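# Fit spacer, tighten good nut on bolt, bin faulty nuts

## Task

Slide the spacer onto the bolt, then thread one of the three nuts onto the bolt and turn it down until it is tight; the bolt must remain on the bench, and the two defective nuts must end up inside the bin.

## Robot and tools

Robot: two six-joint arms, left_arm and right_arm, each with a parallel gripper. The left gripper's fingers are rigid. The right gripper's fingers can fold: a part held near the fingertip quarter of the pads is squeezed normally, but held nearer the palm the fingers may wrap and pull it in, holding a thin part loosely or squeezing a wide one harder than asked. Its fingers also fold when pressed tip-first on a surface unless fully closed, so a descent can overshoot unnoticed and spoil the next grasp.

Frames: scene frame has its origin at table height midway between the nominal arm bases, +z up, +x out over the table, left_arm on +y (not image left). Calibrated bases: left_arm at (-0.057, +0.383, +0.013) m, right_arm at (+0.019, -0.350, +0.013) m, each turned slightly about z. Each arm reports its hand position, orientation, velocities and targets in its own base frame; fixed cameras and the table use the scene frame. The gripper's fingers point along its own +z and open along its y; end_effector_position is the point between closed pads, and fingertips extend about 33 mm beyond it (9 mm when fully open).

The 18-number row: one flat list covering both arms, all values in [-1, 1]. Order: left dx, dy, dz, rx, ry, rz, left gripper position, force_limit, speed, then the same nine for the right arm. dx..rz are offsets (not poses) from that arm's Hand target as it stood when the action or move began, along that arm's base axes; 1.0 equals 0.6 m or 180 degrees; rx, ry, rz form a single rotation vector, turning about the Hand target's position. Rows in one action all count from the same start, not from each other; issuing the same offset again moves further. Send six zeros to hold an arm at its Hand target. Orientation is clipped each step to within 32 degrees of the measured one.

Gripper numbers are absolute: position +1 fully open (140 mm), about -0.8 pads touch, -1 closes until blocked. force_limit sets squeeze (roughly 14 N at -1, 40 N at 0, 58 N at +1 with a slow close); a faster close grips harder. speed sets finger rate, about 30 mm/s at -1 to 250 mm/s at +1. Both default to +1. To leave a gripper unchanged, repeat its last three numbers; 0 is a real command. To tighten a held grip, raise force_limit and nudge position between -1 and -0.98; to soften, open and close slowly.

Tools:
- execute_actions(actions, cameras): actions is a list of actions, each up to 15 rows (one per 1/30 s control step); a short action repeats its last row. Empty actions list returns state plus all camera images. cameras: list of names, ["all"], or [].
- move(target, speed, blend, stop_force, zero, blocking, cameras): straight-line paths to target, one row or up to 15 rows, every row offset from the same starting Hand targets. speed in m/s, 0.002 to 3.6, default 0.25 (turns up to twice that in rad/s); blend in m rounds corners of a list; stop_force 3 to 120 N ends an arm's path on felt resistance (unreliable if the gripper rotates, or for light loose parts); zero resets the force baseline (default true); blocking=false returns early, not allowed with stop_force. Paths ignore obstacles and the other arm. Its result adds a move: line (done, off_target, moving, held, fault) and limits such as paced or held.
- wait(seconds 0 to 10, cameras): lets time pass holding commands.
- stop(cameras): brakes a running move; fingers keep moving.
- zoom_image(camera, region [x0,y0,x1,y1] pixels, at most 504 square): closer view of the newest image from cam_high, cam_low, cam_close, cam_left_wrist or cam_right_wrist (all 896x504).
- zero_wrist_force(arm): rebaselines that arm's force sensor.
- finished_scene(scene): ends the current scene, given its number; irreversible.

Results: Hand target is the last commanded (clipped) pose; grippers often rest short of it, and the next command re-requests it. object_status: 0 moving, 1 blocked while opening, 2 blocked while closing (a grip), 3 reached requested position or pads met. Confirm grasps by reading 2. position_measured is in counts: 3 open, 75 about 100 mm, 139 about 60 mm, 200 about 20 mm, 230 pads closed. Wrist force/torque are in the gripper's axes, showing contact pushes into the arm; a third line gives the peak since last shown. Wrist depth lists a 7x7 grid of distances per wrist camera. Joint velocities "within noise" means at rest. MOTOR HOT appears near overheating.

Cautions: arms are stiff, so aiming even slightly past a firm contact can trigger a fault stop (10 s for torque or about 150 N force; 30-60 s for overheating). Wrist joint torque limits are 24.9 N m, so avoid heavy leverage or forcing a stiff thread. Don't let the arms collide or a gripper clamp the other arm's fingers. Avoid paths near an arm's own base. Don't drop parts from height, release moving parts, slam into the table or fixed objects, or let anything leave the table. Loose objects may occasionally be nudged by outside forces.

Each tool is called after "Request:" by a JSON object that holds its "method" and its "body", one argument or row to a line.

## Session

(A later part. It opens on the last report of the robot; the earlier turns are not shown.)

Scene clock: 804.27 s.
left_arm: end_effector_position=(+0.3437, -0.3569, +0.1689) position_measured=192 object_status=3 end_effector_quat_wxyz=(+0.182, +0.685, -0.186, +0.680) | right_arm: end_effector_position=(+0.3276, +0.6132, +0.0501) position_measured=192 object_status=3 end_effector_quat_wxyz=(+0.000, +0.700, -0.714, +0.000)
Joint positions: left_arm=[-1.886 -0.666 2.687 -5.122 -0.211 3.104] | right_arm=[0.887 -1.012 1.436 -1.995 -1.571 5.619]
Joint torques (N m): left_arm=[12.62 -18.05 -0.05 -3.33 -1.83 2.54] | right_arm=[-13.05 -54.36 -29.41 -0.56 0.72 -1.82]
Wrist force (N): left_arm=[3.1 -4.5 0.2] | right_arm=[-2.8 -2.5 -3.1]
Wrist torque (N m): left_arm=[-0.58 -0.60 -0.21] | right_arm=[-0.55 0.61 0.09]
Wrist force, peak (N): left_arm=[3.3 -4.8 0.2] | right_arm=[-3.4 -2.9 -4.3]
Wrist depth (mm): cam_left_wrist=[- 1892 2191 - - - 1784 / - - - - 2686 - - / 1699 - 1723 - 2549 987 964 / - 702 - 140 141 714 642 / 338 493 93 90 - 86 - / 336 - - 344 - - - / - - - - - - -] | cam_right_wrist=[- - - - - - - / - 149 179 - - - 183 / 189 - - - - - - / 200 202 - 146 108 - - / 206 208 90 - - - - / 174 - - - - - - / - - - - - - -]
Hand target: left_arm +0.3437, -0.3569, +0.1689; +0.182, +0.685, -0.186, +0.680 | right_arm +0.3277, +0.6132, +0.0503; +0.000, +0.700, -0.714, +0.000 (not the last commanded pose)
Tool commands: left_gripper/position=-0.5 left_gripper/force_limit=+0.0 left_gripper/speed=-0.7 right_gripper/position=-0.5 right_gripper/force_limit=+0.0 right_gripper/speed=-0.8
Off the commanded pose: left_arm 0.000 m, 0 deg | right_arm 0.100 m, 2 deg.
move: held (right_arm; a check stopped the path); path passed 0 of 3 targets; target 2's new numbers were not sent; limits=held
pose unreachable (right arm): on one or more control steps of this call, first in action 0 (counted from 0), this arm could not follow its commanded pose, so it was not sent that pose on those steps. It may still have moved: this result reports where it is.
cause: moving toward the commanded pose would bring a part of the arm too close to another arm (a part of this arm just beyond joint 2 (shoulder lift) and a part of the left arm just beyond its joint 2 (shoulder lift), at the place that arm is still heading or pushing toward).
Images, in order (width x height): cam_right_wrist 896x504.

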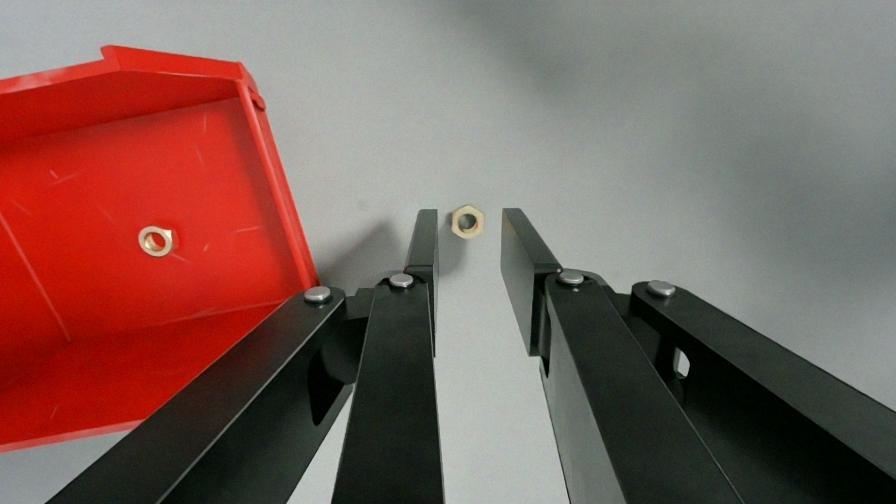

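Request:
{"method": "move", "body": {
  "target": [
    [0, 0, 0, 0, 0, 0, -0.5, 0, -0.7, -0.0008, -0.0062, 0, 0.1111, -0.0021, 0, -0.5, 0, -0.8],
    [0, 0, 0, 0, 0, 0, -0.5, 0, -0.7, -0.0008, -0.0062, -0.0365, 0.1111, -0.0021, 0, -0.5, 0, -0.8]
  ],
  "speed": [0.25, 0.05],
  "cameras": ["cam_right_wrist", "cam_close"]
}}

Scene clock: 808.87 s.
left_arm: end_effector_position=(+0.3437, -0.3569, +0.1689) position_measured=192 object_status=3 end_effector_quat_wxyz=(+0.182, +0.685, -0.186, +0.680) | right_arm: end_effector_position=(+0.3272, +0.6094, +0.0286) position_measured=192 object_status=3 end_effector_quat_wxyz=(-0.124, +0.690, -0.703, -0.121)
Joint positions: left_arm=[-1.886 -0.666 2.687 -5.122 -0.211 3.104] | right_arm=[0.773 -1.121 1.81 -2.512 -1.329 5.535]
Joint torques (N m): left_arm=[12.96 -17.58 -0.05 -3.15 -1.68 2.41] | right_arm=[-11.45 -25.71 -8.78 -6.19 3.05 0.5]
Wrist force (N): left_arm=[3.0 -4.6 0.3] | right_arm=[-2.9 -2.9 -2.5]
Wrist torque (N m): left_arm=[-0.60 -0.60 -0.22] | right_arm=[-0.60 0.58 0.12]
Wrist force, peak (N): left_arm=[3.3 -4.7 0.4] | right_arm=[-2.9 -3.2 -3.6]
Wrist depth (mm): cam_left_wrist=[1643 1784 - - 2575 - - / 1622 - - - - - - / - - 1632 1688 1255 991 - / - 654 686 - 605 650 - / 143 155 93 96 - 88 - / 338 - - - - - - / - - - 295 - - -] | cam_right_wrist=[132 - 133 - - - 136 / - 127 - - - - - / 157 153 - - - - - / 175 - - 148 109 186 - / - - 90 - - - - / - - - - - - - / - - - - - - -]
Hand target: left_arm +0.3437, -0.3569, +0.1689; +0.182, +0.685, -0.186, +0.680 | right_arm +0.3272, +0.6094, +0.0284; -0.124, +0.690, -0.703, -0.121
Off the commanded pose: left_arm 0.000 m, 0 deg | right_arm 0.000 m, 0 deg.
move: done
Images, in order (width x height): cam_close 896x504, cam_right_wrist 896x504.

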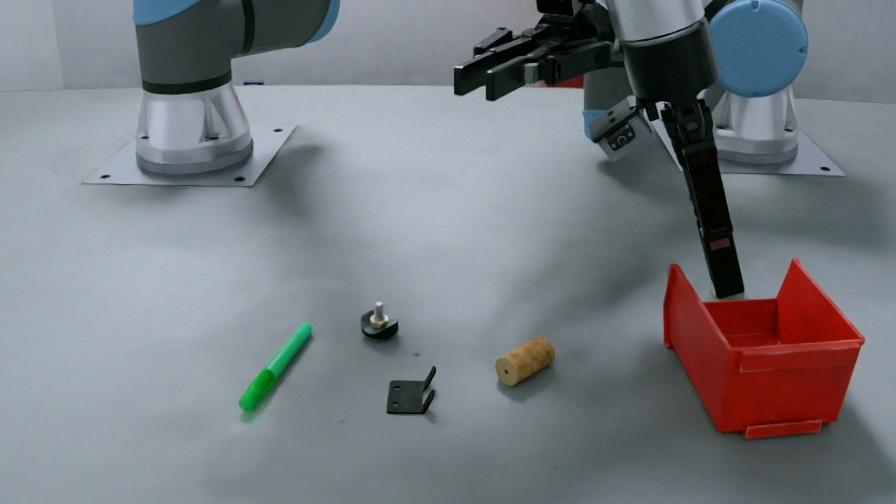

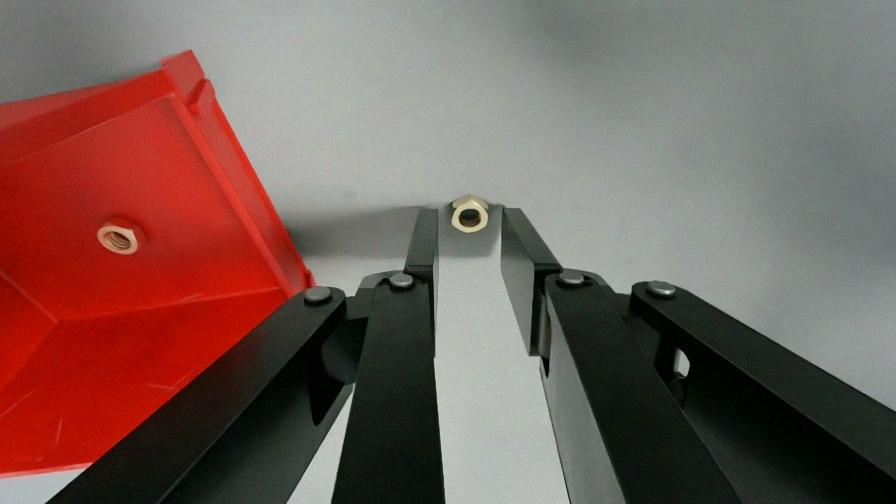

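Request:
{"method": "move", "body": {
  "target": [
    [0, 0, 0, 0, 0, 0, -0.5, 0, -0.7, 0, -0.004, -0.0067, 0, 0, 0, -0.5, 0, -0.8],
    [0, 0, 0, 0, 0, 0, -0.5, 0, -0.7, 0, -0.004, -0.0067, 0, 0, 0, -1, 0, -1],
    [0, 0, 0, 0, 0, 0, -0.5, 0, -0.7, 0, -0.004, 0.19, 0, 0, 0, -1, 0, -1]
  ],
  "speed": [0.02, 0.05, 0.12],
  "cameras": ["cam_right_wrist"]
}}

Scene clock: 812.90 s.
left_arm: end_effector_position=(+0.3437, -0.3569, +0.1689) position_measured=192 object_status=3 end_effector_quat_wxyz=(+0.182, +0.685, -0.186, +0.680) | right_arm: end_effector_position=(+0.3271, +0.6071, +0.1423) position_measured=212 object_status=2 end_effector_quat_wxyz=(-0.124, +0.690, -0.703, -0.121)
Joint positions: left_arm=[-1.886 -0.666 2.687 -5.122 -0.211 3.104] | right_arm=[0.77 -1.268 1.684 -2.239 -1.328 5.532]
Joint torques (N m): left_arm=[12.18 -18.73 0.07 -3.14 -1.68 2.39] | right_arm=[-12.79 -46.7 -31.47 -1.11 -0.74 -1.85]
Wrist force (N): left_arm=[3.1 -4.6 0.1] | right_arm=[-2.5 -2.6 -2.7]
Wrist torque (N m): left_arm=[-0.60 -0.60 -0.21] | right_arm=[-0.57 0.51 0.09]
Wrist force, peak (N): left_arm=[3.2 -4.8 0.5] | right_arm=[-3.9 -2.6 -9.4]
Wrist depth (mm): cam_left_wrist=[- 1676 - - - - - / - 1836 - - - - - / 1532 1850 1622 1759 - - - / 654 - - - 143 569 - / 434 516 90 95 - 86 432 / 337 - - 363 - - - / - - - 296 - - -] | cam_right_wrist=[- 227 - 234 - - - / - - 245 - 258 - - / - - - - - - - / - - - - - - - / - - 84 - - - - / - - - - - - - / - - - - - - -]
Hand target: left_arm +0.3437, -0.3569, +0.1689; +0.182, +0.685, -0.186, +0.680 | right_arm +0.3272, +0.6070, +0.1424; -0.124, +0.690, -0.703, -0.121
Off the commanded pose: left_arm 0.000 m, 0 deg | right_arm 0.000 m, 0 deg.
move: done
Images, in order (width x height): cam_right_wrist 896x504.

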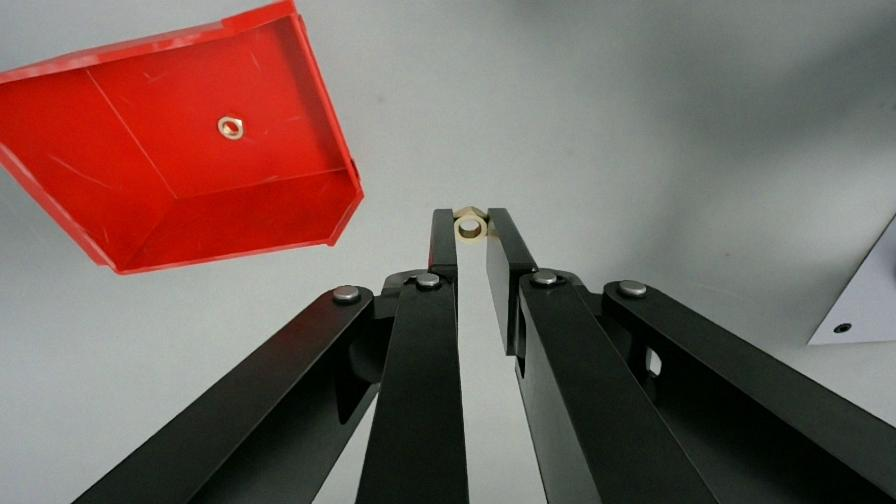

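Request:
{"method": "move", "body": {
  "target": [
    [0, 0, 0, 0, 0, 0, -0.5, 0, -0.7, 0.2847, 0.0133, 0, -0.1111, 0.0021, 0, -1, 0, -1],
    [0, 0, 0, 0, 0, 0, -0.5, 0, -0.7, 0.2847, 0.0133, -0.1707, -0.1111, 0.0021, 0, -1, 0, -1]
  ],
  "speed": [0.2, 0.12],
  "blend": [0.02, 0],
  "cameras": ["cam_right_wrist"]
}}

Request:
{"method": "move", "body": {
  "target": [0, 0, 0, 0, 0, 0, -0.5, 0, -0.7, 0, 0, -0.028, 0, 0, 0, -1, 0, -1],
  "speed": 0.006,
  "stop_force": 3
}}

Scene clock: 815.83 s.
left_arm: end_effector_position=(+0.3437, -0.3569, +0.1689) position_measured=192 object_status=3 end_effector_quat_wxyz=(+0.182, +0.685, -0.186, +0.680) | right_arm: end_effector_position=(+0.4980, +0.6150, +0.0402) position_measured=212 object_status=2 end_effector_quat_wxyz=(+0.000, +0.700, -0.714, +0.000)
Joint positions: left_arm=[-1.886 -0.666 2.687 -5.122 -0.211 3.104] | right_arm=[0.721 -0.775 1.055 -1.851 -1.571 5.452]
Joint torques (N m): left_arm=[11.92 -19.16 0.24 -3.08 -1.66 2.45] | right_arm=[13.55 -41.68 -12.96 -5.99 -0.84 1.54]
Wrist force (N): left_arm=[3.1 -4.5 0.3] | right_arm=[-2.9 -3.0 -2.8]
Wrist torque (N m): left_arm=[-0.58 -0.59 -0.21] | right_arm=[-0.66 0.61 0.06]
Wrist force, peak (N): left_arm=[3.3 -4.6 0.2] | right_arm=[-3.2 -3.6 -3.7]
Wrist depth (mm): cam_left_wrist=[- - - - - - - / 1622 - - - - - 1921 / 1632 1951 1571 1864 1110 995 - / - - 755 675 140 649 - / 330 519 93 - - 88 482 / 308 - - - - - - / - - - 297 - - -] | cam_right_wrist=[- - - - - - - / - - - - 172 159 - / - - - 174 176 175 - / - - 120 - - - - / - - 84 - - - 206 / - - - - - - - / - - - - - - -]
Hand target: left_arm +0.3437, -0.3569, +0.1689; +0.182, +0.685, -0.186, +0.680 | right_arm +0.4980, +0.6150, +0.0400; +0.000, +0.700, -0.714, +0.000
Off the commanded pose: left_arm 0.000 m, 0 deg | right_arm 0.000 m, 0 deg.
move: done
Images, in order (width x height): cam_right_wrist 896x504.

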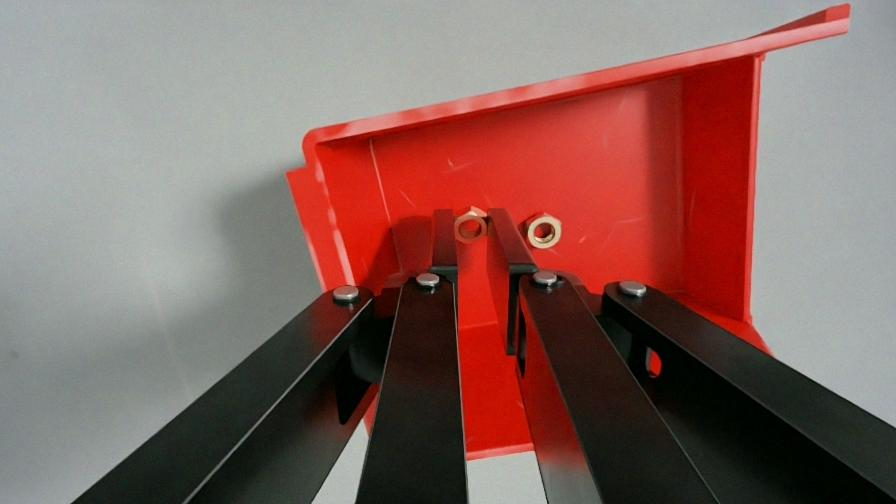

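Scene clock: 818.63 s.
left_arm: end_effector_position=(+0.3437, -0.3569, +0.1689) position_measured=192 object_status=3 end_effector_quat_wxyz=(+0.182, +0.685, -0.186, +0.680) | right_arm: end_effector_position=(+0.4981, +0.6150, +0.0321) position_measured=212 object_status=2 end_effector_quat_wxyz=(+0.000, +0.700, -0.714, +0.000)
Joint positions: left_arm=[-1.886 -0.666 2.687 -5.122 -0.211 3.104] | right_arm=[0.721 -0.769 1.066 -1.867 -1.571 5.452]
Joint torques (N m): left_arm=[12.65 -18.24 0.44 -3.05 -1.74 2.27] | right_arm=[12.22 -61.38 -28.49 -0.2 1.17 1.69]
Wrist force (N): left_arm=[3.0 -4.4 0.3] | right_arm=[-2.8 -2.6 -6.5]
Wrist torque (N m): left_arm=[-0.57 -0.58 -0.21] | right_arm=[-0.60 0.60 0.07]
Wrist force, peak (N): left_arm=[3.2 -4.8 0.4] | right_arm=[-2.0 -2.7 -8.9]
Wrist depth (mm): cam_left_wrist=[- - 1836 - - - - / 1601 - - 3286 2473 - - / 1654 1688 1723 1864 - - - / 623 764 - - 142 598 - / 334 - 93 84 - 86 - / 311 - - 365 - - - / - - - 293 - - -] | cam_right_wrist=[- - 161 - - - - / - - 162 166 162 - - / - - - 166 171 164 - / 186 - 121 166 171 163 - / - - 84 - - - - / - - - - - - - / - - - - - - -]
Hand target: left_arm +0.3437, -0.3569, +0.1689; +0.182, +0.685, -0.186, +0.680 | right_arm +0.4981, +0.6150, +0.0321; +0.000, +0.700, -0.714, +0.000 (not the last commanded pose)
Off the commanded pose: left_arm 0.000 m, 0 deg | right_arm 0.009 m, 0 deg.
move: contact (right_arm)

Request:
{"method": "move", "body": {
  "target": [
    [0, 0, 0, 0, 0, 0, -0.5, 0, -0.7, 0, 0, 0, 0, 0, 0, -0.57, 0, -0.8],
    [0, 0, 0, 0, 0, 0, -0.5, 0, -0.7, 0, 0, 0.22, 0, 0, 0, -0.57, 0, -0.8]
  ],
  "speed": [0.1, 0.12],
  "cameras": ["all"]
}}

Scene clock: 821.17 s.
left_arm: end_effector_position=(+0.3437, -0.3569, +0.1689) position_measured=192 object_status=3 end_effector_quat_wxyz=(+0.182, +0.685, -0.186, +0.680) | right_arm: end_effector_position=(+0.4980, +0.6150, +0.1640) position_measured=201 object_status=3 end_effector_quat_wxyz=(+0.000, +0.700, -0.714, +0.000)
Joint positions: left_arm=[-1.886 -0.666 2.687 -5.122 -0.211 3.104] | right_arm=[0.721 -0.825 0.824 -1.57 -1.571 5.452]
Joint torques (N m): left_arm=[12.87 -17.79 0.27 -3.08 -1.71 2.35] | right_arm=[-0.33 -42.38 -32.19 -0.57 -1.94 -1.38]
Wrist force (N): left_arm=[3.2 -4.5 0.5] | right_arm=[-2.6 -3.0 -3.0]
Wrist torque (N m): left_arm=[-0.58 -0.62 -0.21] | right_arm=[-0.64 0.53 0.05]
Wrist force, peak (N): left_arm=[3.2 -4.7 0.3] | right_arm=[-2.9 -2.8 -6.7]
Wrist depth (mm): cam_left_wrist=[1444 - - 2313 - - 1850 / - - - 2449 - 2498 - / - 1747 1461 - - - - / 698 656 681 577 143 603 - / 341 - 93 423 - 88 444 / - - - - - - - / - - - 296 - - -] | cam_right_wrist=[- 274 - - - - - / - - - 287 - - - / - - - - - - - / - - - 144 107 - - / - - 86 - - - - / - - - - - - - / - - - - - - -]
Hand target: left_arm +0.3437, -0.3569, +0.1689; +0.182, +0.685, -0.186, +0.680 | right_arm +0.4981, +0.6150, +0.1641; +0.000, +0.700, -0.714, +0.000
Off the commanded pose: left_arm 0.000 m, 0 deg | right_arm 0.000 m, 0 deg.
move: done

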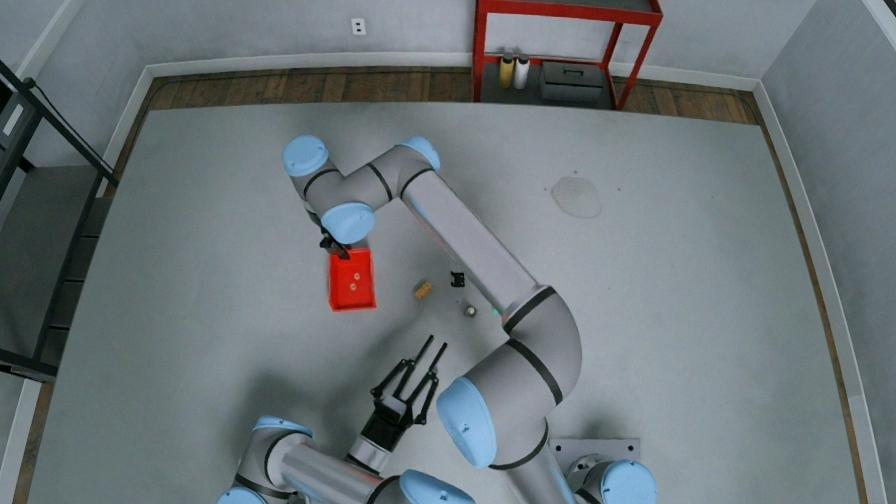

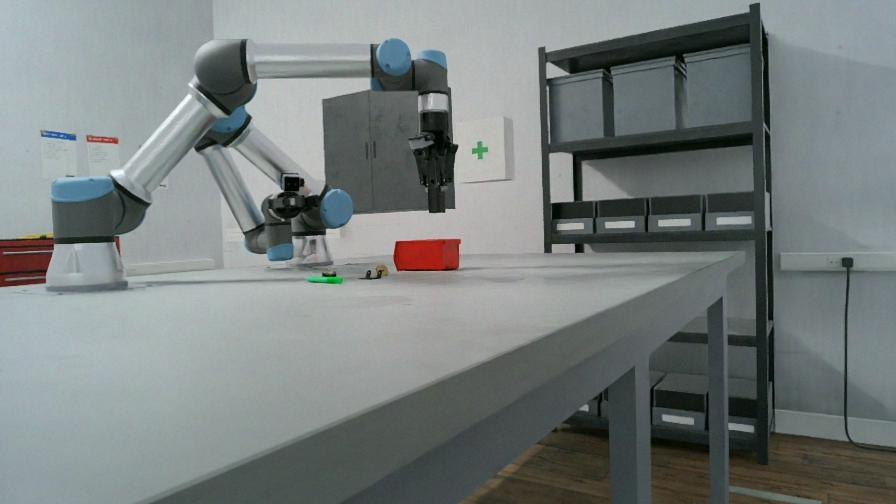

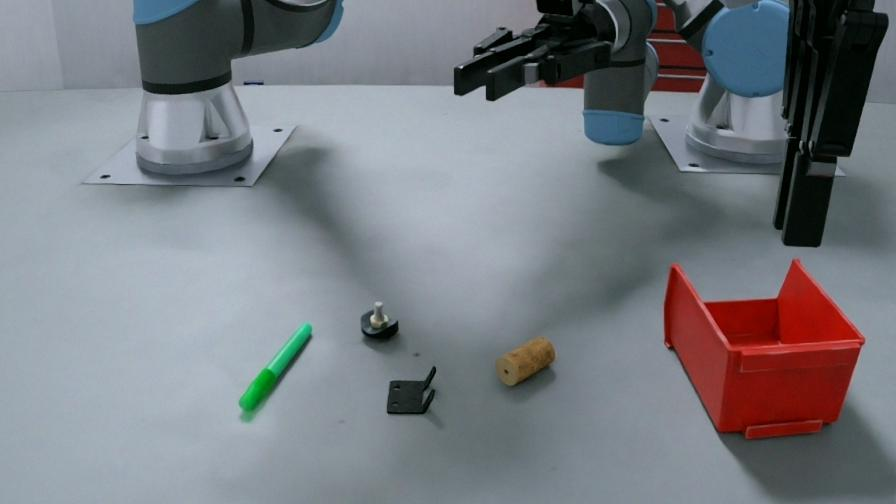

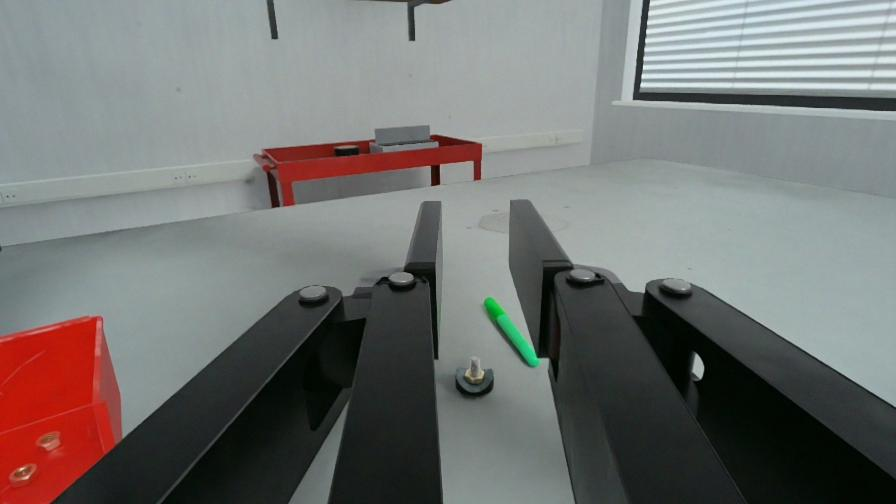

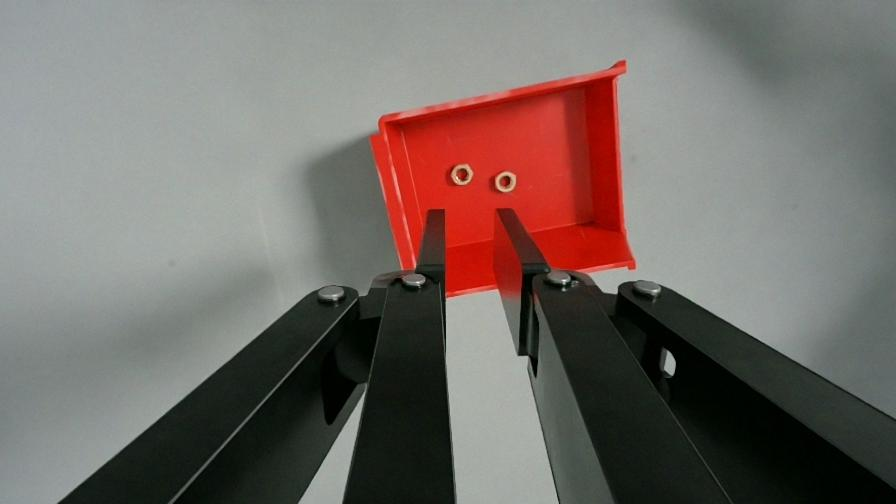

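Request:
{"method": "zoom_image", "body": {
  "camera": "cam_close",
  "region": [330, 280, 430, 350]
}}

Request:
{"method": "zoom_image", "body": {
  "camera": "cam_left_wrist",
  "region": [430, 340, 520, 410]
}}

Scaled by 5.040 from the camera's 896x504 image, which has a finer 1280x720 frame.

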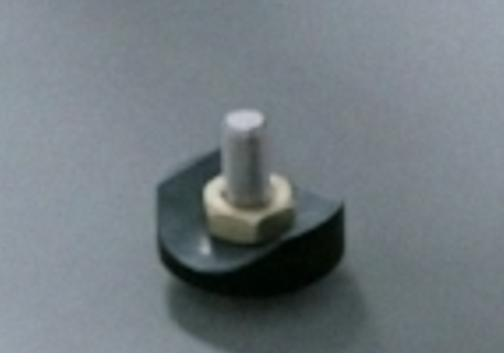

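Scaled by 5.600 from the camera's 896x504 image, which has a finer 1280x720 frame.

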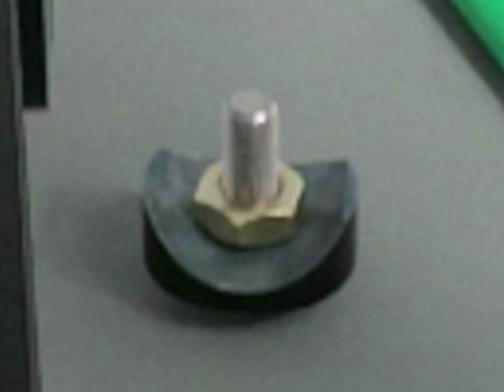

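Request:
{"method": "finished_scene", "body": {
  "scene": 1
}}

The scene is finished: the task was done.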